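# Nest the loose clear container onto the stack

## Task

Set the loose transparent plastic container inside the uppermost container of the existing stack, opening facing up. The stack must stay where it is and must not be rotated. At the end neither hand may be touching either container.

## Robot and tools

Robot: two arms, left_arm and right_arm, each ending in a 16-motor hand with index, middle and ring fingers and a thumb. right_arm carries a right hand. left_arm carries a left hand, its mirror image. A two-camera stand sits behind the arms. A loose object may occasionally get a short push from outside.

Scene frame: origin at table-top height, midway between the nominal arm bases. +z up, +x forward over the table, +y toward left_arm. Calibrated bases: left_arm at (-0.038, +0.330, 0) m, right_arm at (+0.029, -0.346, 0) m, each turned only slightly about z. Reported hand positions and orientations can be off by a few cm, more at long reach.

Hand point axes (right hand): +z runs along the straight fingers toward the tips. +x runs across the palm, away from the thumb; on the left hand +x points toward the thumb. +y points out of the palm face, which lies at y = -0.062 m. Straight fingertips end about 0.139 m beyond knuckles at z = -0.017 m. A rigid mast near the wrist (x +0.05 to +0.10, z -0.16 to -0.11, up to y +0.06; x signs flip on the left hand) can collide with things.

execute_actions(actions, cameras). actions is a list of actions. Each action lasts 0.5 s and is a table of up to 15 rows, one per 1/30 s step. A shorter table repeats its final row. Every row is one list of 48 numbers in [-1, 1] covering both arms, even if only one moves:
1-6: left_arm dx, dy, dz, rx, ry, rz.
7-22: left hand's 16 motor goals.
23-24: left current_limit, speed.
25-30: right_arm dx, dy, dz, rx, ry, rz.
31-46: right hand's 16 motor goals.
47-48: right current_limit, speed.

Arm numbers are offsets, not poses. They are measured from that arm's Hand target at the start of the action, along the Hand target's own axes. 1.0 means 0.6 m of travel or 180 degrees. rx, ry, rz form a single rotation vector. Within one action every row is measured from the same start, so rows do not add up. Each new action starts from the updated Hand target, so repeating an offset moves the arm further. All zeros asks again for the current target. Commanded orientation is clipped to within 40 degrees of the measured one each step. The hand often stops short of the target, and the elbow sags under load, so command a little higher. Send the remaining gap as a further offset. To stop pushing on something, command the target back beyond the hand point.

Hand numbers are absolute goal angles, scaled between each hinge's two stops, never offsets. Order: index_mcp, index_abd, index_pip, index_dip, middle_mcp, middle_abd, middle_pip, middle_dip, ring_mcp, ring_abd, ring_pip, ring_dip, thumb_cmc, thumb_axl, thumb_mcp, thumb_ipl. Straight values: _mcp +0.75, _abd 0.00, _pip +0.58, _dip +0.70, thumb_cmc +0.71, thumb_axl +0.68, thumb_mcp +0.23, thumb_ipl +0.17. Moving a finger value toward -1 curls it toward the palm. thumb_cmc toward -1 brings the thumb round in front of the palm. A 0 is a real goal, not 'no change'. To keep a hand as it is, resend its hand_goal, hand_current_limit and hand_speed.

current_limit sets every hand motor's current cap: -1 gives 0 mA and +1 gives 550 mA, with 11 mA as a floor. speed sets goal travel at (speed + 1) / 2 of 8.5 rad/s. They start at +0.4 and -0.6, and the last values sent persist. A finger presses only while its goal lies past the object's surface. Current at or above 495 mA for 5 s shuts a motor off for 10 s (state overload).

cameras: a list of names (cam_head_left, cam_head_right, cam_high, cam_low, cam_left_wrist, cam_right_wrist), ["all"], or []. If cameras is omitted, images come back only when actions is empty. An unknown camera name makes the call invalid. An empty actions list also gives the full state, including lines that other calls may leave out.

Results per arm: end_effector_position (m) and end_effector_quat_wxyz in the scene frame. Hand target is the last commanded pose after clipping, and the next offsets count from it. Joint velocities may read 'within noise'. Joint torques include the arm's own weight; numbers 3 and 4 wrap at ±28 N m. Per hand motor: hand_goal, hand_measured, hand_current_ma, and hand_state (moving, goal, blocked or overload), plus hand_current_limit and hand_speed. A MOTOR HOT line warns of heating. An OVER-TEMPERATURE FAULT drops that arm for 30-60 s or more. Heat builds from holding loads, long reaches and pushing toward unreachable targets.

zoom_image(camera, region): enlarges a region [x0, y0, x1, y1] of that camera's newest 896x504 image, measured in pixels from the top-left. The region may be at most 504 x 504, and only cameras in the latest image set can be used.

read_manual(section): returns licence texts only ("licences"). It does not move anything.

finished_scene(scene=1): ends the scene for good and usually reports success. The nested result must be holding at that moment.

Avoid: dropping objects or releasing them while they move, slamming into the table or stack, letting things fall off the table, and any collision or squeeze between the two hands. Smooth, low-effort motion is preferred.

Each tool is called after ">>>" by a JSON object that holds its "fn" and its "kwargs".

## Session

>>> {"fn": "execute_actions", "kwargs": {"actions": []}}

Scene clock: 0.00 s.
left_arm: end_effector_position=(+0.0428, +0.5621, +0.2146) hand_goal=(+0.754, +0.000, +0.576, +0.696, +0.754, +0.000, +0.576, +0.696, +0.754, +0.000, +0.576, +0.696, +0.714, +0.678, +0.226, +0.168) hand_measured=(+0.754, +0.000, +0.576, +0.696, +0.754, +0.000, +0.576, +0.696, +0.754, +0.000, +0.576, +0.696, +0.714, +0.678, +0.226, +0.168) hand_current_ma=(+0, +0, +0, +0, +0, +0, +0, +0, +0, +0, +0, +0, +0, +0, +0, +0) hand_state=(goal, goal, goal, goal, goal, goal, goal, goal, goal, goal, goal, goal, goal, goal, goal, goal) hand_current_limit=0.40 hand_speed=-0.60 end_effector_quat_wxyz=(-0.068, -0.120, +0.985, +0.104) | right_arm: end_effector_position=(+0.4841, +0.0652, +0.1215) hand_goal=(+0.754, +0.000, +0.576, +0.696, +0.754, +0.000, +0.576, +0.696, +0.754, +0.000, +0.576, +0.696, +0.714, +0.678, +0.226, +0.168) hand_measured=(+0.754, +0.000, +0.576, +0.696, +0.754, +0.000, +0.576, +0.696, +0.754, +0.000, +0.576, +0.696, +0.714, +0.678, +0.226, +0.168) hand_current_ma=(+0, +0, +0, +0, +0, +0, +0, +0, +0, +0, +0, +0, +0, +0, +0, +0) hand_state=(goal, goal, goal, goal, goal, goal, goal, goal, goal, goal, goal, goal, goal, goal, goal, goal) hand_current_limit=0.40 hand_speed=-0.60 end_effector_quat_wxyz=(+0.083, -0.061, +0.971, -0.218)
Joint positions: left_arm=[0.684 0.819 0.772 -1.525 -0.249 -1.119] | right_arm=[0.771 1.912 1.696 -1.528 0.44 -0.877]
Joint velocities: within noise
Joint torques (N m): no reading
Heat: left arm: hottest waist 34 °C; right arm: hottest waist 38 °C.
Hand target: left_arm +0.0473, +0.5659, +0.2246; -0.058, -0.122, +0.985, +0.111 | right_arm +0.4887, +0.0699, +0.1237; +0.087, -0.060, +0.971, -0.214

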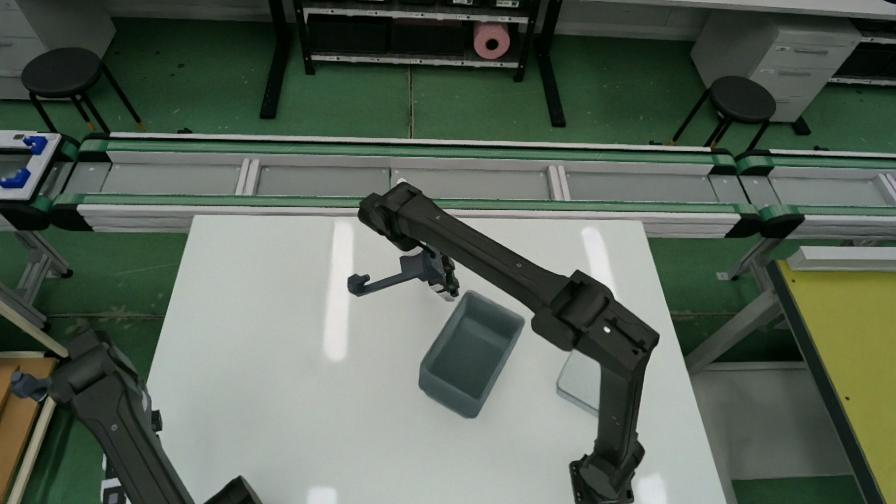

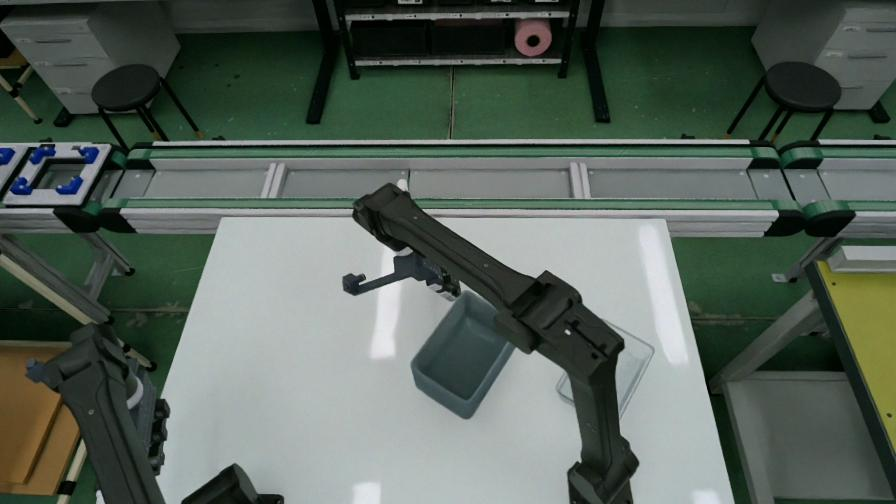

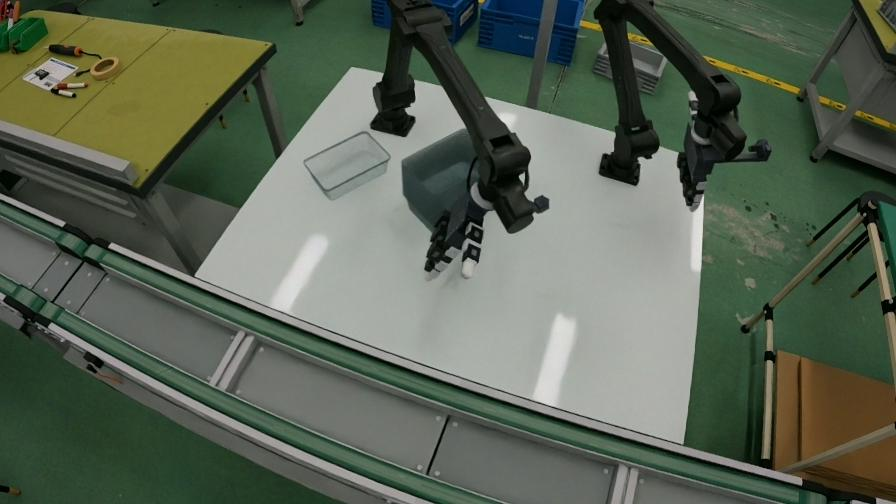

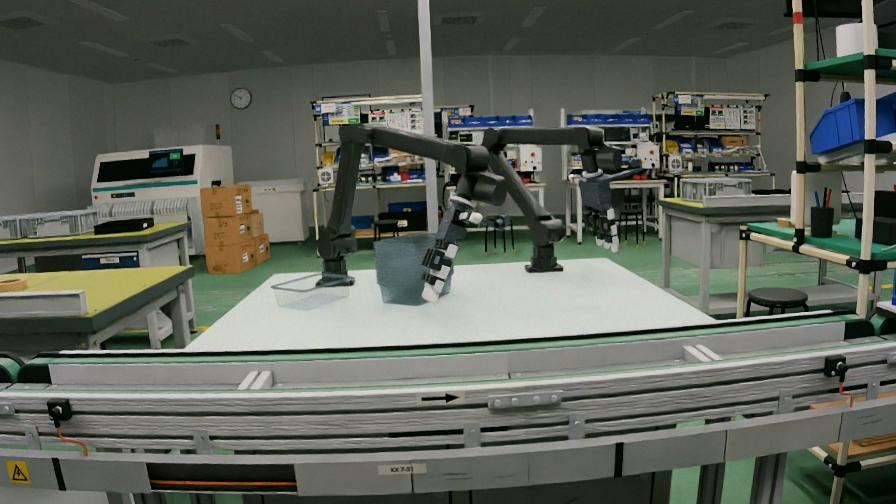

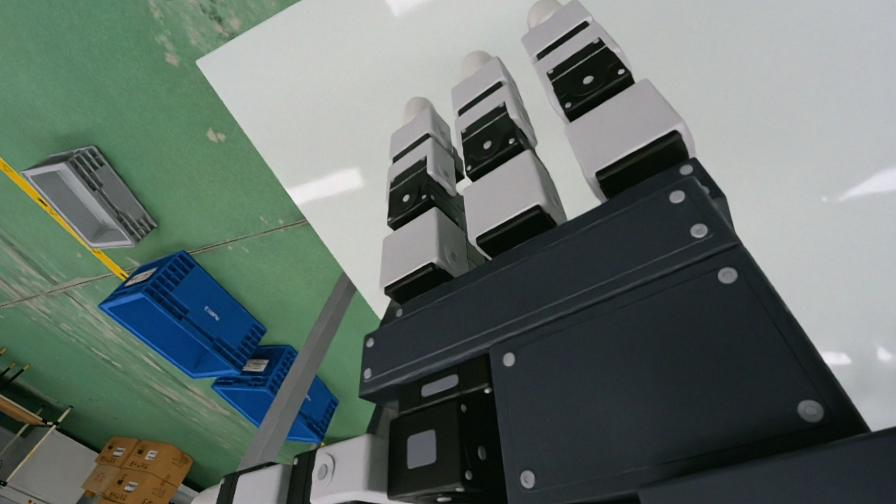

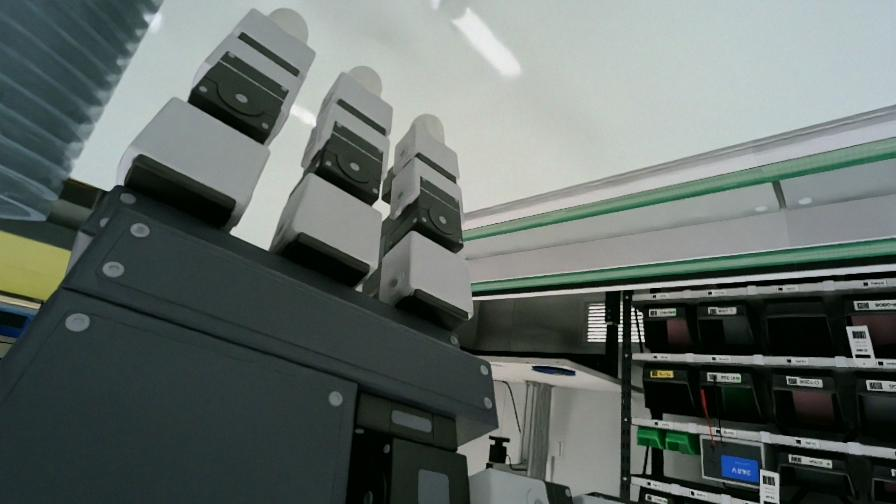

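>>> {"fn": "zoom_image", "kwargs": {"camera": "cam_high", "region": [280, 60, 600, 300]}}

>>> {"fn": "zoom_image", "kwargs": {"camera": "cam_head_right", "region": [380, 260, 700, 500]}}

>>> {"fn": "zoom_image", "kwargs": {"camera": "cam_low", "region": [250, 180, 550, 350]}}

>>> {"fn": "zoom_image", "kwargs": {"camera": "cam_head_left", "region": [380, 260, 700, 500]}}

Scaled by 1.575.

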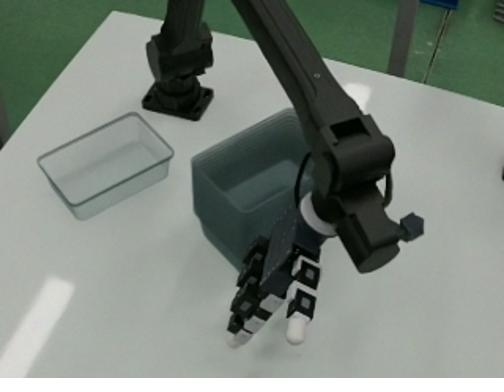

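Scaled by 1.575.

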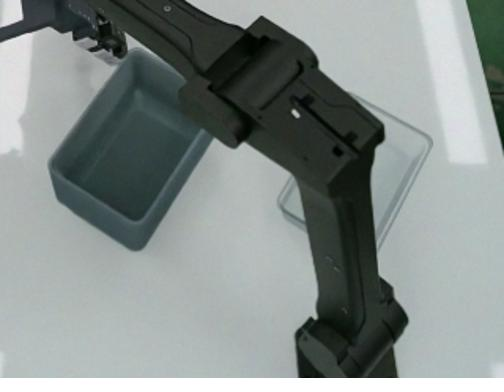

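Scaled by 1.680.

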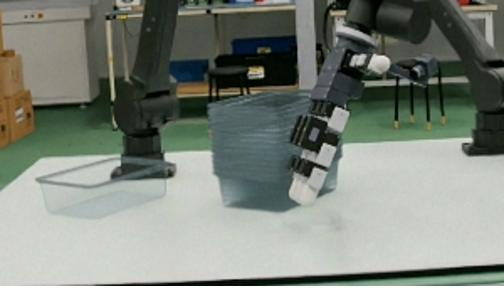

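Scaled by 1.575.

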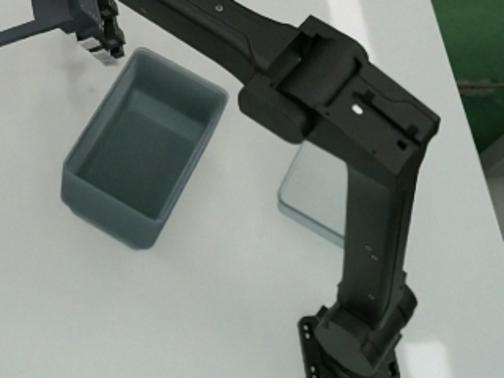

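>>> {"fn": "execute_actions", "kwargs": {"actions": [[[0,0,0,0,0,0,0.754,0,0.576,0.696,0.754,0,0.576,0.696,0.754,0,0.576,0.696,0.714,0.678,0.226,0.168,0.4,-0.6,-0.012,-0.036,-0.075,0,0,0,0.754,0,0.576,0.696,0.754,0,0.576,0.696,0.754,0,0.576,0.696,0.714,0.678,0.226,0.168,0.4,-0.6]],[[0,0,0,0,0,0,0.754,0,0.576,0.696,0.754,0,0.576,0.696,0.754,0,0.576,0.696,0.714,0.678,0.226,0.168,0.4,-0.6,-0.024,-0.072,-0.15,0,0,0,0.754,0,0.576,0.696,0.754,0,0.576,0.696,0.754,0,0.576,0.696,0.714,0.678,0.226,0.168,0.4,-0.6]]], "cameras": ["cam_high"]}}

Scene clock: 356.57 s.
left_arm: end_effector_position=(+0.0428, +0.5621, +0.2146) hand_goal=(+0.754, +0.000, +0.576, +0.696, +0.754, +0.000, +0.576, +0.696, +0.754, +0.000, +0.576, +0.696, +0.714, +0.678, +0.226, +0.168) hand_measured=(+0.754, +0.000, +0.576, +0.696, +0.754, +0.000, +0.576, +0.696, +0.754, +0.000, +0.576, +0.696, +0.714, +0.678, +0.224, +0.168) hand_current_ma=(-1, +0, +0, +0, -1, +0, +0, +0, -1, +0, +0, +0, +0, +0, -3, +0) hand_state=(goal, goal, goal, goal, goal, goal, goal, goal, goal, goal, goal, goal, goal, goal, goal, goal) hand_current_limit=0.40 hand_speed=-0.60 end_effector_quat_wxyz=(-0.068, -0.120, +0.985, +0.104) | right_arm: end_effector_position=(+0.4803, +0.0671, +0.2732) hand_goal=(+0.754, +0.000, +0.576, +0.696, +0.754, +0.000, +0.576, +0.696, +0.754, +0.000, +0.576, +0.696, +0.714, +0.678, +0.226, +0.168) hand_measured=(+0.750, +0.000, +0.576, +0.696, +0.750, +0.000, +0.576, +0.696, +0.750, +0.000, +0.576, +0.696, +0.712, +0.678, +0.224, +0.168) hand_current_ma=(-6, +0, +1, +0, -8, +0, +1, +0, -7, +0, +1, +0, -3, -1, -5, +0) hand_state=(goal, goal, goal, goal, goal, goal, goal, goal, goal, goal, goal, goal, goal, goal, goal, goal) hand_current_limit=0.40 hand_speed=-0.60 end_effector_quat_wxyz=(+0.143, -0.068, +0.974, -0.163)
Joint positions: left_arm=[0.684 0.819 0.772 -1.525 -0.249 -1.119] | right_arm=[0.771 1.764 1.864 -1.667 0.437 -0.932]
Joint torques (N m): left_arm=[-0.26 -2.14 9.03 0.21 -0.39 0.06] | right_arm=[-1.32 -13.92 11.19 0.21 0.38 -0.12]
Heat: left arm: hottest elbow 39 °C; right arm: hottest elbow 38 °C.
Hand target: left_arm +0.0473, +0.5659, +0.2246; -0.058, -0.122, +0.985, +0.111 | right_arm +0.4887, +0.0696, +0.2751; +0.087, -0.060, +0.971, -0.214
Off the commanded pose: left_arm 0.012 m, 1 deg | right_arm 0.009 m, 9 deg.
joint sent to its limit (right arm) — joint 4 (wrist pitch), lower limit. The joint targets are off in orientation, not in position.
Images, in order (width x height): cam_high 896x504.

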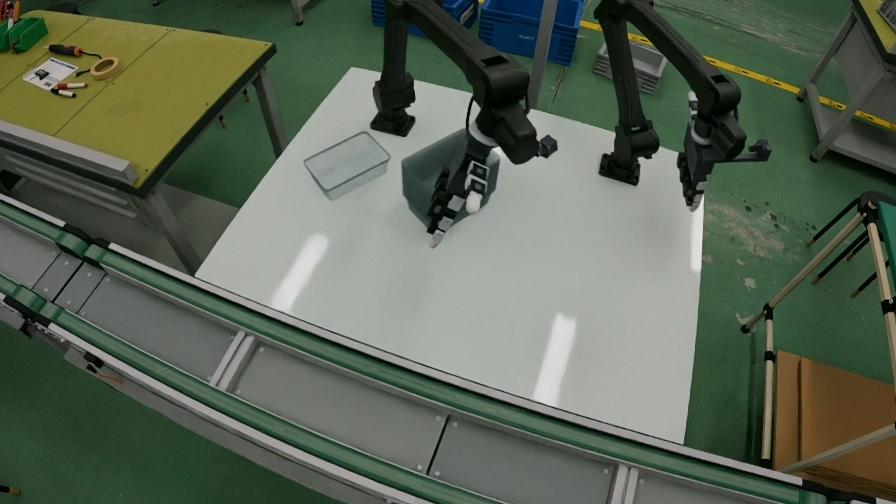

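>>> {"fn": "execute_actions", "kwargs": {"actions": [[[0,0,0,0,0,0,0.754,0,0.576,0.696,0.754,0,0.576,0.696,0.754,0,0.576,0.696,0.714,0.678,0.226,0.168,0.4,-0.6,-0.084,-0.138,0.0794,0.0079,0.0237,0.0496,0.754,0,0.576,0.696,0.754,0,0.576,0.696,0.754,0,0.576,0.696,0.714,0.678,0.226,0.168,0.4,-0.6]],[[0,0,0,0,0,0,0.754,0,0.576,0.696,0.754,0,0.576,0.696,0.754,0,0.576,0.696,0.714,0.678,0.226,0.168,0.4,-0.6,-0.084,-0.138,0.0794,0.0079,0.0237,0.0496,0.754,0,0.576,0.696,0.754,0,0.576,0.696,0.754,0,0.576,0.696,0.714,0.678,0.226,0.168,0.4,-0.6]],[[0,0,0,0,0,0,0.754,0,0.576,0.696,0.754,0,0.576,0.696,0.754,0,0.576,0.696,0.714,0.678,0.226,0.168,0.4,-0.6,-0.084,-0.138,0.0794,0.0079,0.0237,0.0496,0.754,0,0.576,0.696,0.754,0,0.576,0.696,0.754,0,0.576,0.696,0.714,0.678,0.226,0.168,0.4,-0.6]]], "cameras": ["cam_high", "cam_head_left"]}}

Scene clock: 407.10 s.
left_arm: end_effector_position=(+0.0428, +0.5621, +0.2146) hand_goal=(+0.754, +0.000, +0.576, +0.696, +0.754, +0.000, +0.576, +0.696, +0.754, +0.000, +0.576, +0.696, +0.714, +0.678, +0.226, +0.168) hand_measured=(+0.754, +0.000, +0.576, +0.696, +0.754, +0.000, +0.576, +0.696, +0.754, +0.000, +0.576, +0.696, +0.714, +0.678, +0.224, +0.168) hand_current_ma=(-1, +0, +0, +0, -1, +0, +0, +0, -1, +0, +0, +0, +0, +0, -3, +0) hand_state=(goal, goal, goal, goal, goal, goal, goal, goal, goal, goal, goal, goal, goal, goal, goal, goal) hand_current_limit=0.40 hand_speed=-0.60 end_effector_quat_wxyz=(-0.068, -0.120, +0.985, +0.104) | right_arm: end_effector_position=(+0.6288, -0.2265, +0.2732) hand_goal=(+0.754, +0.000, +0.576, +0.696, +0.754, +0.000, +0.576, +0.696, +0.754, +0.000, +0.576, +0.696, +0.714, +0.678, +0.226, +0.168) hand_measured=(+0.750, +0.000, +0.576, +0.696, +0.748, +0.000, +0.576, +0.696, +0.750, +0.000, +0.576, +0.696, +0.710, +0.678, +0.224, +0.168) hand_current_ma=(-8, +0, +1, +0, -9, +0, +1, +0, -8, +0, +1, +0, -5, -1, -5, +0) hand_state=(goal, goal, goal, goal, goal, goal, goal, goal, goal, goal, goal, goal, goal, goal, goal, goal) hand_current_limit=0.40 hand_speed=-0.60 end_effector_quat_wxyz=(+0.094, +0.195, +0.957, -0.195)
Joint positions: left_arm=[0.684 0.819 0.772 -1.525 -0.249 -1.119] | right_arm=[0.226 1.764 1.864 -1.667 0.436 -0.933]
Joint torques (N m): left_arm=[-0.32 -1.96 9.06 0.2 -0.39 0.05] | right_arm=[0.26 -13.98 11.12 0.23 0.44 -0.11]
Heat: left arm: hottest elbow 39 °C; right arm: hottest elbow 39 °C.
Hand target: left_arm +0.0473, +0.5659, +0.2246; -0.058, -0.122, +0.985, +0.111 | right_arm +0.6346, -0.2160, +0.2750; +0.028, +0.193, +0.954, -0.229
Off the commanded pose: left_arm 0.012 m, 1 deg | right_arm 0.012 m, 8 deg.
joint sent to its limit (right arm) — joint 4 (wrist pitch), lower limit. The joint targets are off in orientation, not in position.
Images, in order (width x height): cam_head_left 896x504, cam_high 896x504.

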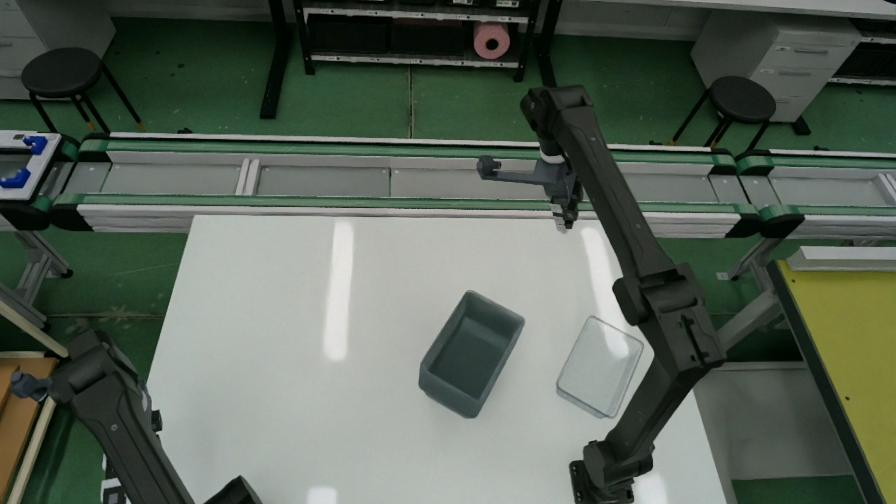

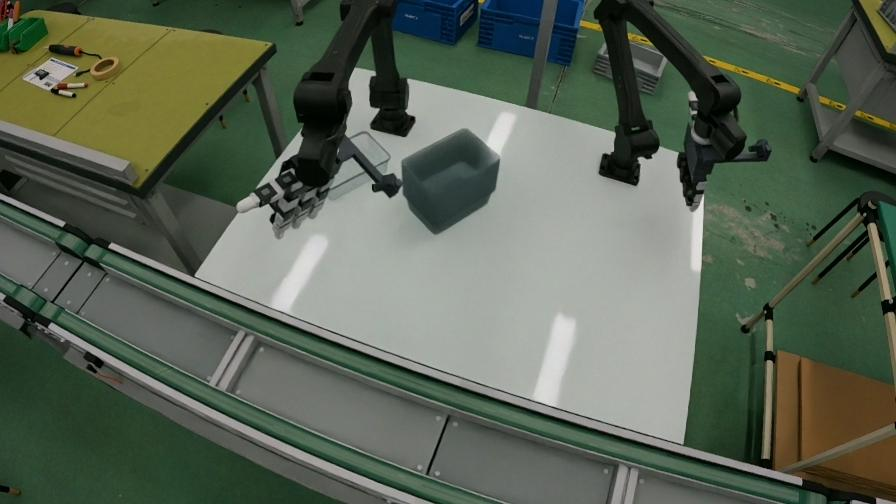

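>>> {"fn": "zoom_image", "kwargs": {"camera": "cam_head_left", "region": [400, 270, 680, 450]}}

>>> {"fn": "zoom_image", "kwargs": {"camera": "cam_high", "region": [290, 90, 520, 250]}}

Scaled by 1.800.

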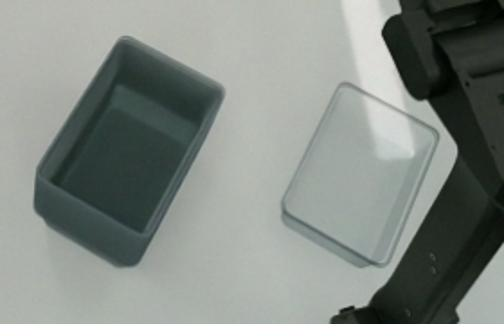

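Scaled by 2.191.

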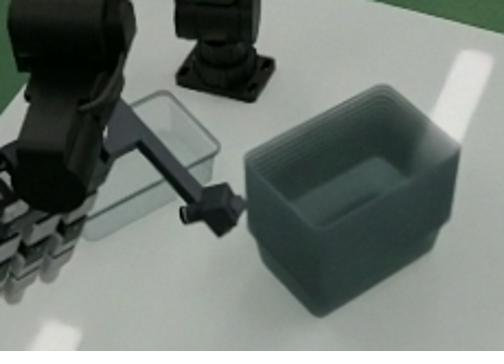

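>>> {"fn": "execute_actions", "kwargs": {"actions": [[[0,0,0,0,0,0,0.754,0,0.576,0.696,0.754,0,0.576,0.696,0.754,0,0.576,0.696,0.714,0.678,0.226,0.168,0.4,-0.6,0.0855,-0.0733,0.0238,0,0,0,0.754,0,0.576,0.696,0.754,0,0.576,0.696,0.754,0,0.576,0.696,0.714,0.678,0.226,0.168,0.4,-0.6]],[[0,0,0,0,0,0,0.754,0,0.576,0.696,0.754,0,0.576,0.696,0.754,0,0.576,0.696,0.714,0.678,0.226,0.168,0.4,-0.6,0.0855,-0.0733,0.0238,0,0,0,0.754,0,0.576,0.696,0.754,0,0.576,0.696,0.754,0,0.576,0.696,0.714,0.678,0.226,0.168,0.4,-0.6]],[[0,0,0,0,0,0,0.754,0,0.576,0.696,0.754,0,0.576,0.696,0.754,0,0.576,0.696,0.714,0.678,0.226,0.168,0.4,-0.6,0.0855,-0.0733,0.0238,0,0,0,0.754,0,0.576,0.696,0.754,0,0.576,0.696,0.754,0,0.576,0.696,0.714,0.678,0.226,0.168,0.4,-0.6]],[[0,0,0,0,0,0,0.754,0,0.576,0.696,0.754,0,0.576,0.696,0.754,0,0.576,0.696,0.714,0.678,0.226,0.168,0.4,-0.6,0.0855,-0.0733,0.0238,0,0,0,0.754,0,0.576,0.696,0.754,0,0.576,0.696,0.754,0,0.576,0.696,0.714,0.678,0.226,0.168,0.4,-0.6]],[[0,0,0,0,0,0,0.754,0,0.576,0.696,0.754,0,0.576,0.696,0.754,0,0.576,0.696,0.714,0.678,0.226,0.168,0.4,-0.6,0,0,0,-0.0685,0.0283,0.0221,0.754,0,0.576,0.696,0.754,0,0.576,0.696,0.754,0,0.576,0.696,0.714,0.678,0.226,0.168,0.4,-0.6]],[[0,0,0,0,0,0,0.754,0,0.576,0.696,0.754,0,0.576,0.696,0.754,0,0.576,0.696,0.714,0.678,0.226,0.168,0.4,-0.6,0,0,0,-0.0685,0.0283,0.0221,0.754,0,0.576,0.696,0.754,0,0.576,0.696,0.754,0,0.576,0.696,0.714,0.678,0.226,0.168,0.4,-0.6]]], "cameras": ["all"]}}

Scene clock: 702.10 s.
left_arm: end_effector_position=(+0.0428, +0.5621, +0.2146) hand_goal=(+0.754, +0.000, +0.576, +0.696, +0.754, +0.000, +0.576, +0.696, +0.754, +0.000, +0.576, +0.696, +0.714, +0.678, +0.226, +0.168) hand_measured=(+0.754, +0.000, +0.576, +0.696, +0.754, +0.000, +0.576, +0.696, +0.754, +0.000, +0.576, +0.696, +0.714, +0.678, +0.224, +0.168) hand_current_ma=(-1, +0, +0, +0, -1, +0, +0, +0, -1, +0, +0, +0, +0, +0, -3, +0) hand_state=(goal, goal, goal, goal, goal, goal, goal, goal, goal, goal, goal, goal, goal, goal, goal, goal) hand_current_limit=0.40 hand_speed=-0.60 end_effector_quat_wxyz=(-0.068, -0.120, +0.985, +0.104) | right_arm: end_effector_position=(+0.3780, -0.3092, +0.2726) hand_goal=(+0.754, +0.000, +0.576, +0.696, +0.754, +0.000, +0.576, +0.696, +0.754, +0.000, +0.576, +0.696, +0.714, +0.678, +0.226, +0.168) hand_measured=(+0.752, +0.000, +0.576, +0.696, +0.750, +0.000, +0.576, +0.696, +0.752, +0.000, +0.576, +0.696, +0.712, +0.678, +0.222, +0.168) hand_current_ma=(-4, +0, +0, +0, -5, +0, +0, +0, -4, +0, +0, +0, -2, -1, -6, +0) hand_state=(goal, goal, goal, goal, goal, goal, goal, goal, goal, goal, goal, goal, goal, goal, goal, goal) hand_current_limit=0.40 hand_speed=-0.60 end_effector_quat_wxyz=(-0.002, +0.268, +0.963, -0.002)
Joint positions: left_arm=[0.684 0.819 0.772 -1.525 -0.249 -1.119] | right_arm=[-0.092 1.09 1.15 -1.636 0.003 -1.11]
Joint torques (N m): left_arm=[-0.32 -1.9 9.03 0.2 -0.4 0.06] | right_arm=[-1.73 -7.12 7.62 1.05 -0.13 -0.12]
Heat: left arm: hottest elbow 40 °C; right arm: hottest elbow 42 °C.
Hand target: left_arm +0.0473, +0.5659, +0.2246; -0.058, -0.122, +0.985, +0.111 | right_arm +0.3760, -0.3129, +0.2696; +0.001, +0.267, +0.964, +0.000
Off the commanded pose: left_arm 0.012 m, 1 deg | right_arm 0.005 m, 0 deg.

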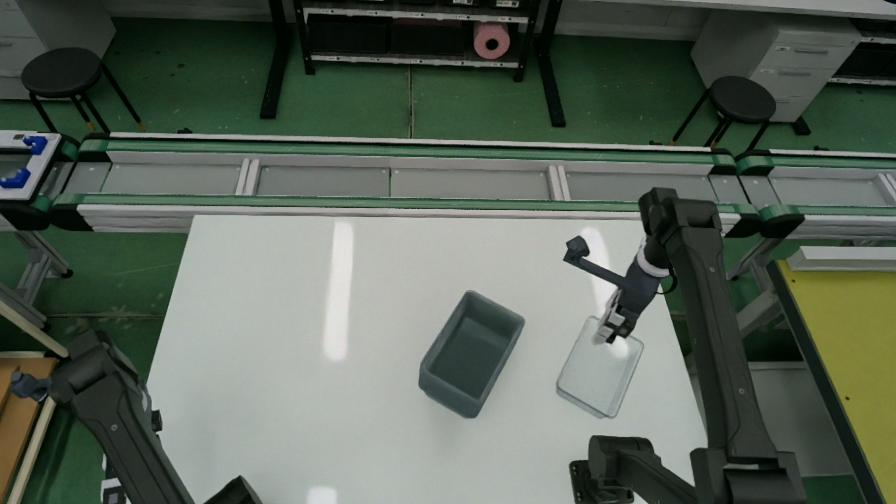

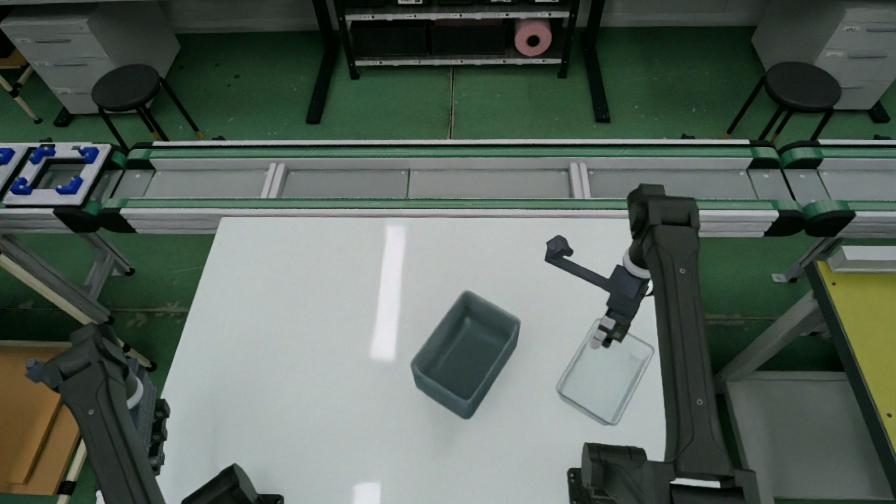

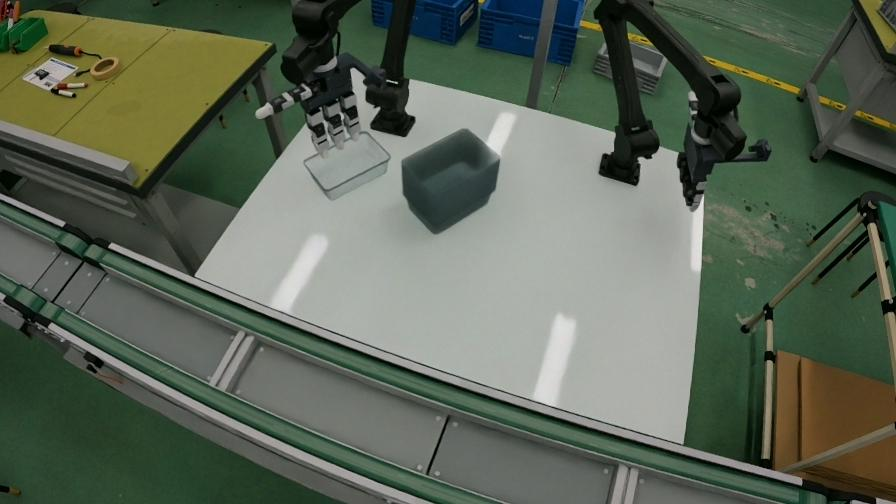

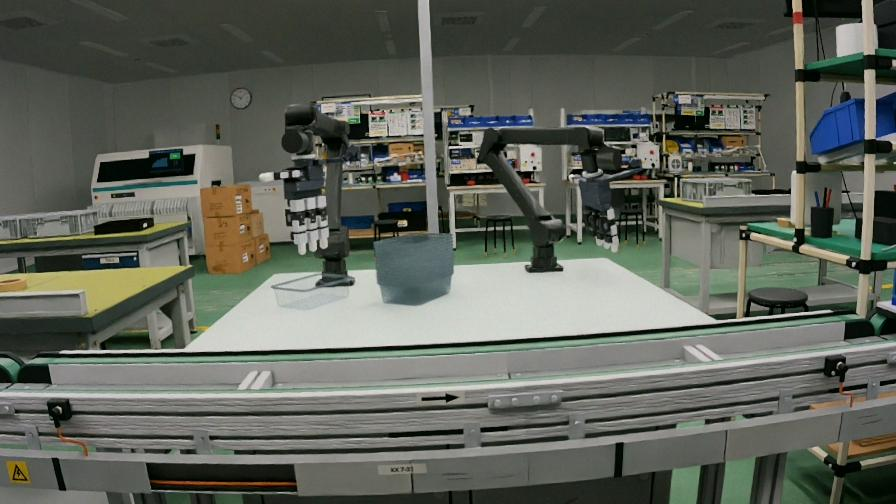

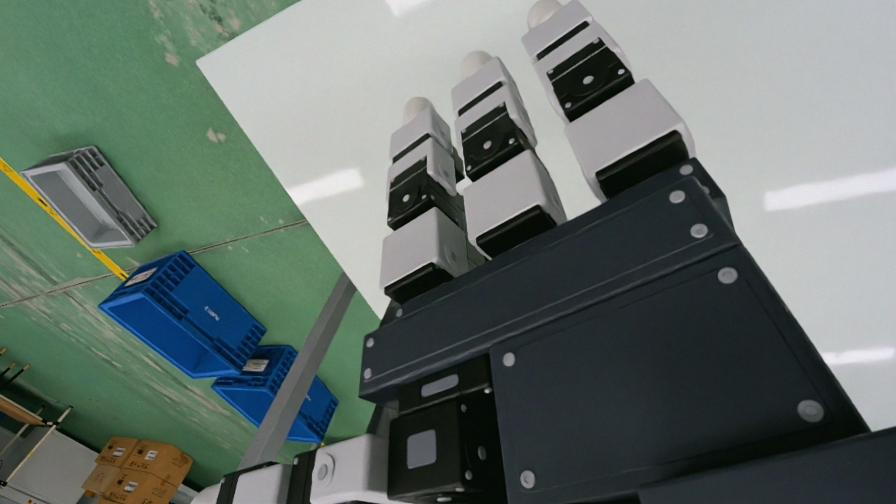

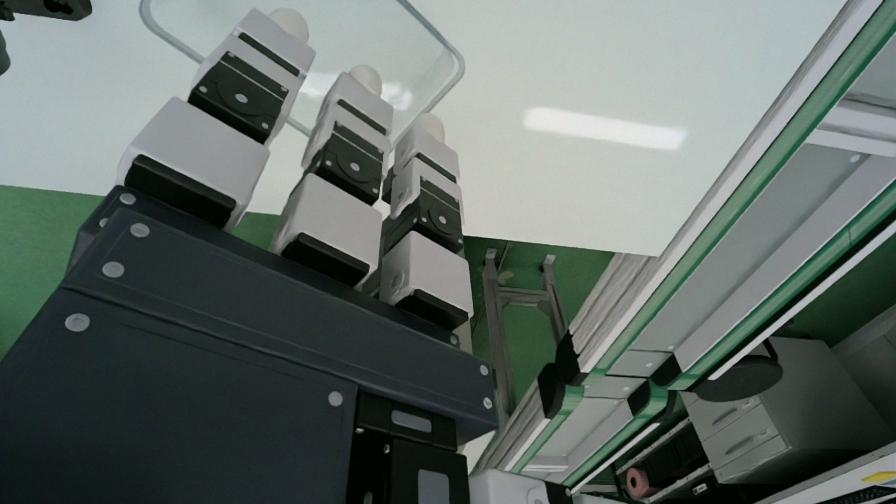

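>>> {"fn": "zoom_image", "kwargs": {"camera": "cam_high", "region": [280, 70, 420, 210]}}

>>> {"fn": "zoom_image", "kwargs": {"camera": "cam_head_left", "region": [530, 290, 690, 430]}}

>>> {"fn": "zoom_image", "kwargs": {"camera": "cam_head_right", "region": [530, 290, 690, 430]}}

>>> {"fn": "zoom_image", "kwargs": {"camera": "cam_low", "region": [260, 180, 480, 320]}}

>>> {"fn": "zoom_image", "kwargs": {"camera": "cam_right_wrist", "region": [100, 0, 520, 250]}}

Scaled by 3.600.

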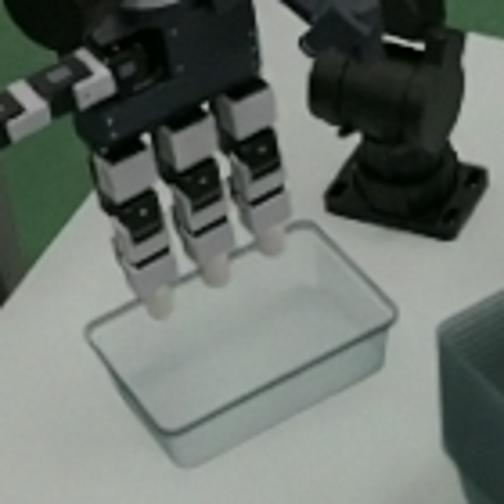

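Scaled by 3.150.

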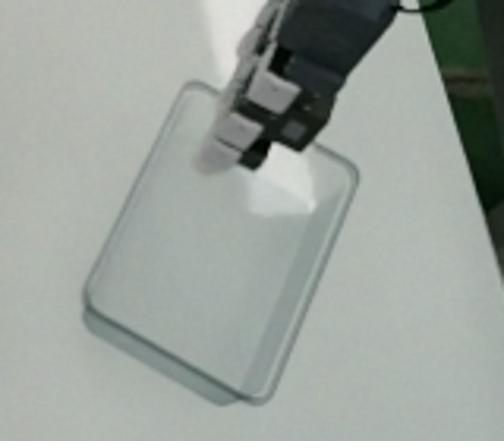

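Scaled by 3.150.

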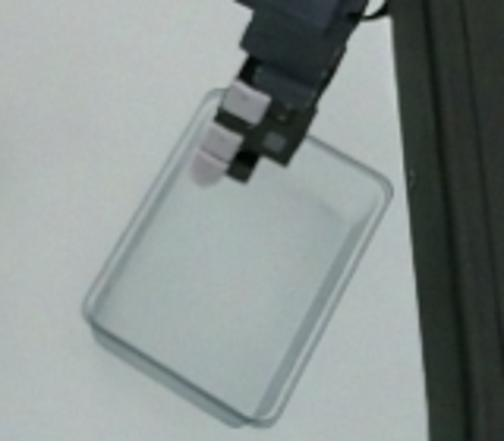

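Scaled by 2.291.

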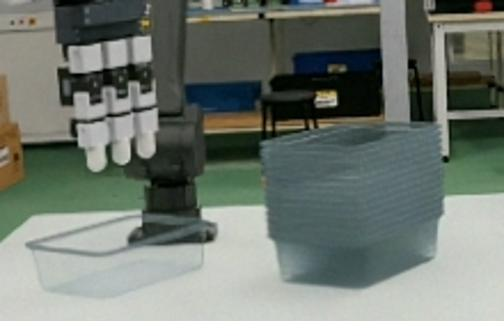

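Scaled by 1.200.

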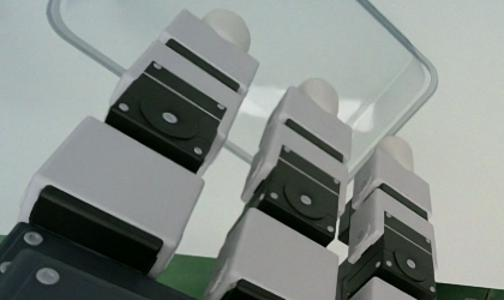

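>>> {"fn": "execute_actions", "kwargs": {"actions": [[[0,0,0,0,0,0,0.754,0,0.576,0.696,0.754,0,0.576,0.696,0.754,0,0.576,0.696,0.714,0.678,0.226,0.168,0.4,-0.6,0.068,-0.045,0,0,0,0,0.754,0,0.576,0.696,0.754,0,0.576,0.696,0.754,0,0.576,0.696,0.714,0.678,0.226,0.168,0.4,-0.6]],[[0,0,0,0,0,0,0.754,0,0.576,0.696,0.754,0,0.576,0.696,0.754,0,0.576,0.696,0.714,0.678,0.226,0.168,0.4,-0.6,0,0,0.08,0,0,0,0.754,0,0.576,0.696,0.754,0,0.576,0.696,0.754,0,0.576,0.696,0.714,0.678,0.226,0.168,0.4,-0.6]]], "cameras": ["cam_high", "cam_low", "cam_head_right", "cam_right_wrist"]}}

>>> {"fn": "zoom_image", "kwargs": {"camera": "cam_high", "region": [280, 70, 420, 210]}}

>>> {"fn": "zoom_image", "kwargs": {"camera": "cam_low", "region": [260, 210, 370, 320]}}

>>> {"fn": "zoom_image", "kwargs": {"camera": "cam_right_wrist", "region": [100, 0, 520, 250]}}

Scene clock: 813.40 s.
left_arm: end_effector_position=(+0.0428, +0.5621, +0.2146) hand_goal=(+0.754, +0.000, +0.576, +0.696, +0.754, +0.000, +0.576, +0.696, +0.754, +0.000, +0.576, +0.696, +0.714, +0.678, +0.226, +0.168) hand_measured=(+0.754, +0.000, +0.576, +0.696, +0.754, +0.000, +0.576, +0.696, +0.754, +0.000, +0.576, +0.696, +0.714, +0.678, +0.224, +0.168) hand_current_ma=(-1, +0, +0, +0, -1, +0, +0, +0, -1, +0, +0, +0, +0, +0, -3, +0) hand_state=(goal, goal, goal, goal, goal, goal, goal, goal, goal, goal, goal, goal, goal, goal, goal, goal) hand_current_limit=0.40 hand_speed=-0.60 end_effector_quat_wxyz=(-0.068, -0.120, +0.985, +0.104) | right_arm: end_effector_position=(+0.3267, -0.3115, +0.2262) hand_goal=(+0.754, +0.000, +0.576, +0.696, +0.754, +0.000, +0.576, +0.696, +0.754, +0.000, +0.576, +0.696, +0.714, +0.678, +0.226, +0.168) hand_measured=(+0.752, +0.000, +0.576, +0.696, +0.750, +0.000, +0.576, +0.696, +0.752, +0.000, +0.576, +0.696, +0.712, +0.678, +0.222, +0.168) hand_current_ma=(-4, +0, +0, +0, -5, +0, +0, +0, -4, +0, +0, +0, -2, -1, -6, +0) hand_state=(goal, goal, goal, goal, goal, goal, goal, goal, goal, goal, goal, goal, goal, goal, goal, goal) hand_current_limit=0.40 hand_speed=-0.60 end_effector_quat_wxyz=(+0.001, +0.267, +0.964, -0.001)
Joint positions: left_arm=[0.684 0.819 0.772 -1.525 -0.249 -1.119] | right_arm=[-0.12 0.941 0.934 -1.561 0.003 -1.14]
Joint torques (N m): left_arm=[-0.21 -1.96 9.06 0.23 -0.4 0.06] | right_arm=[-1.79 -4.37 8.01 1.01 -0.12 -0.14]
Heat: left arm: hottest elbow 40 °C; right arm: hottest elbow 40 °C.
Hand target: left_arm +0.0473, +0.5659, +0.2246; -0.058, -0.122, +0.985, +0.111 | right_arm +0.3272, -0.3150, +0.2216; +0.001, +0.267, +0.964, +0.000
Off the commanded pose: left_arm 0.012 m, 1 deg | right_arm 0.006 m, 0 deg.
Images, in order (width x height): cam_head_right 896x504, cam_high 896x504, cam_low 896x504, cam_right_wrist 896x504.

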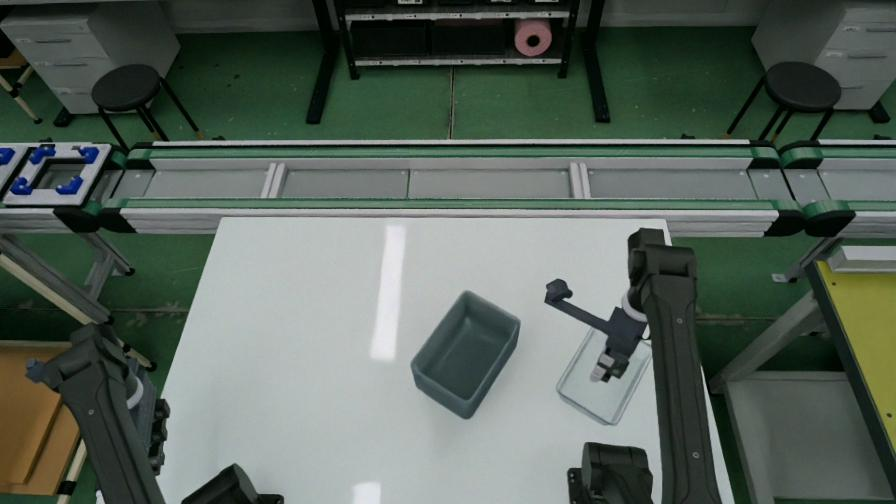

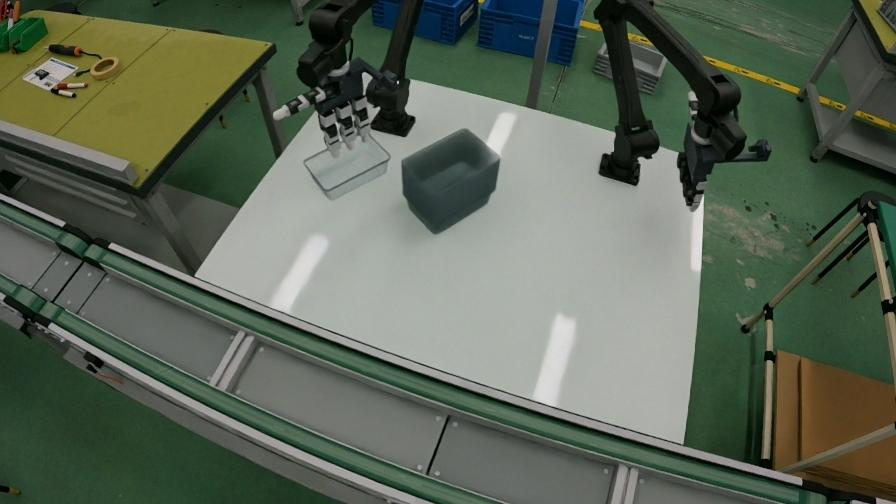

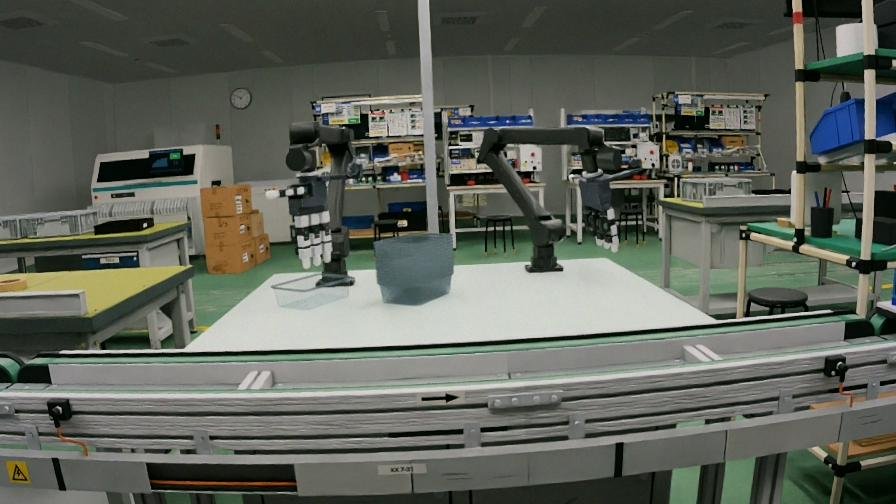

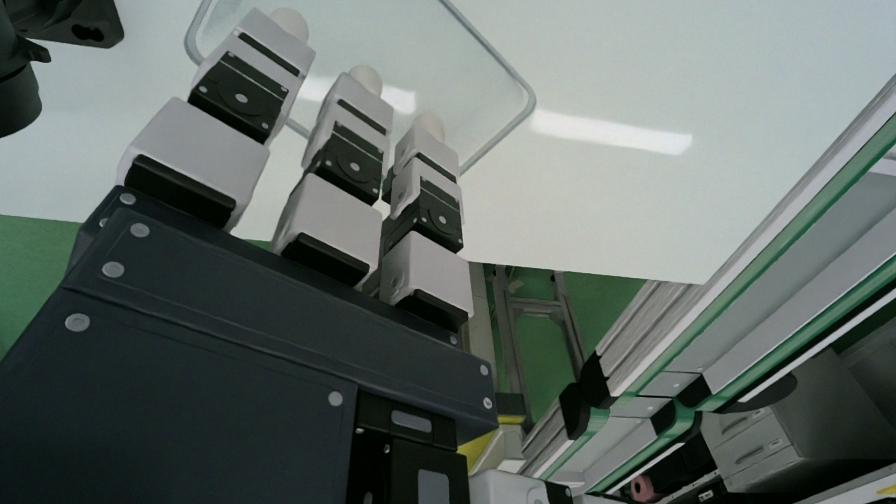

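Scaled by 3.600.

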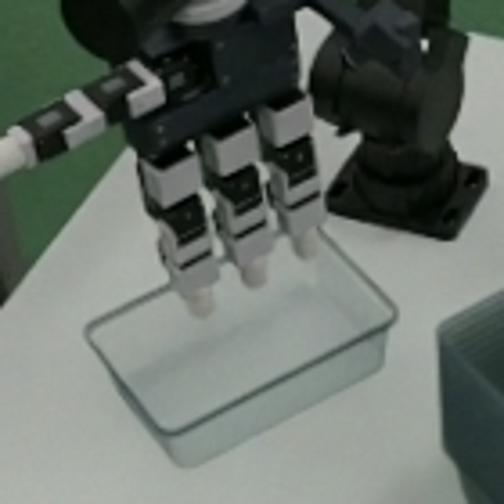

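Scaled by 4.582.

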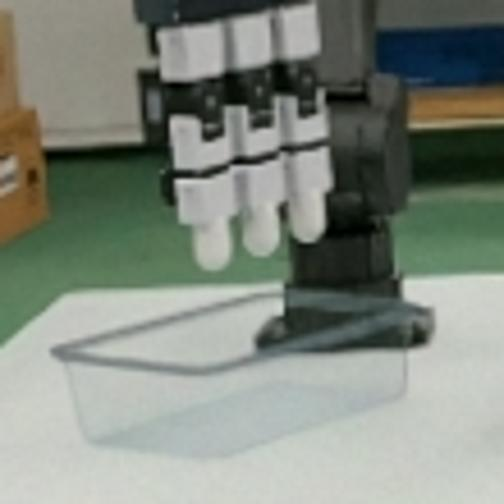

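Scaled by 1.200.

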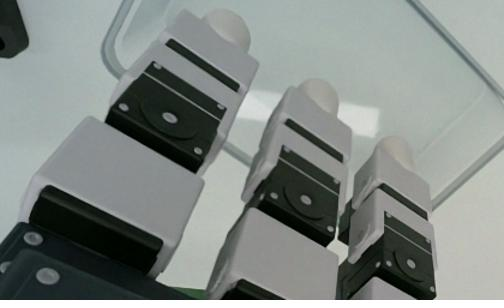

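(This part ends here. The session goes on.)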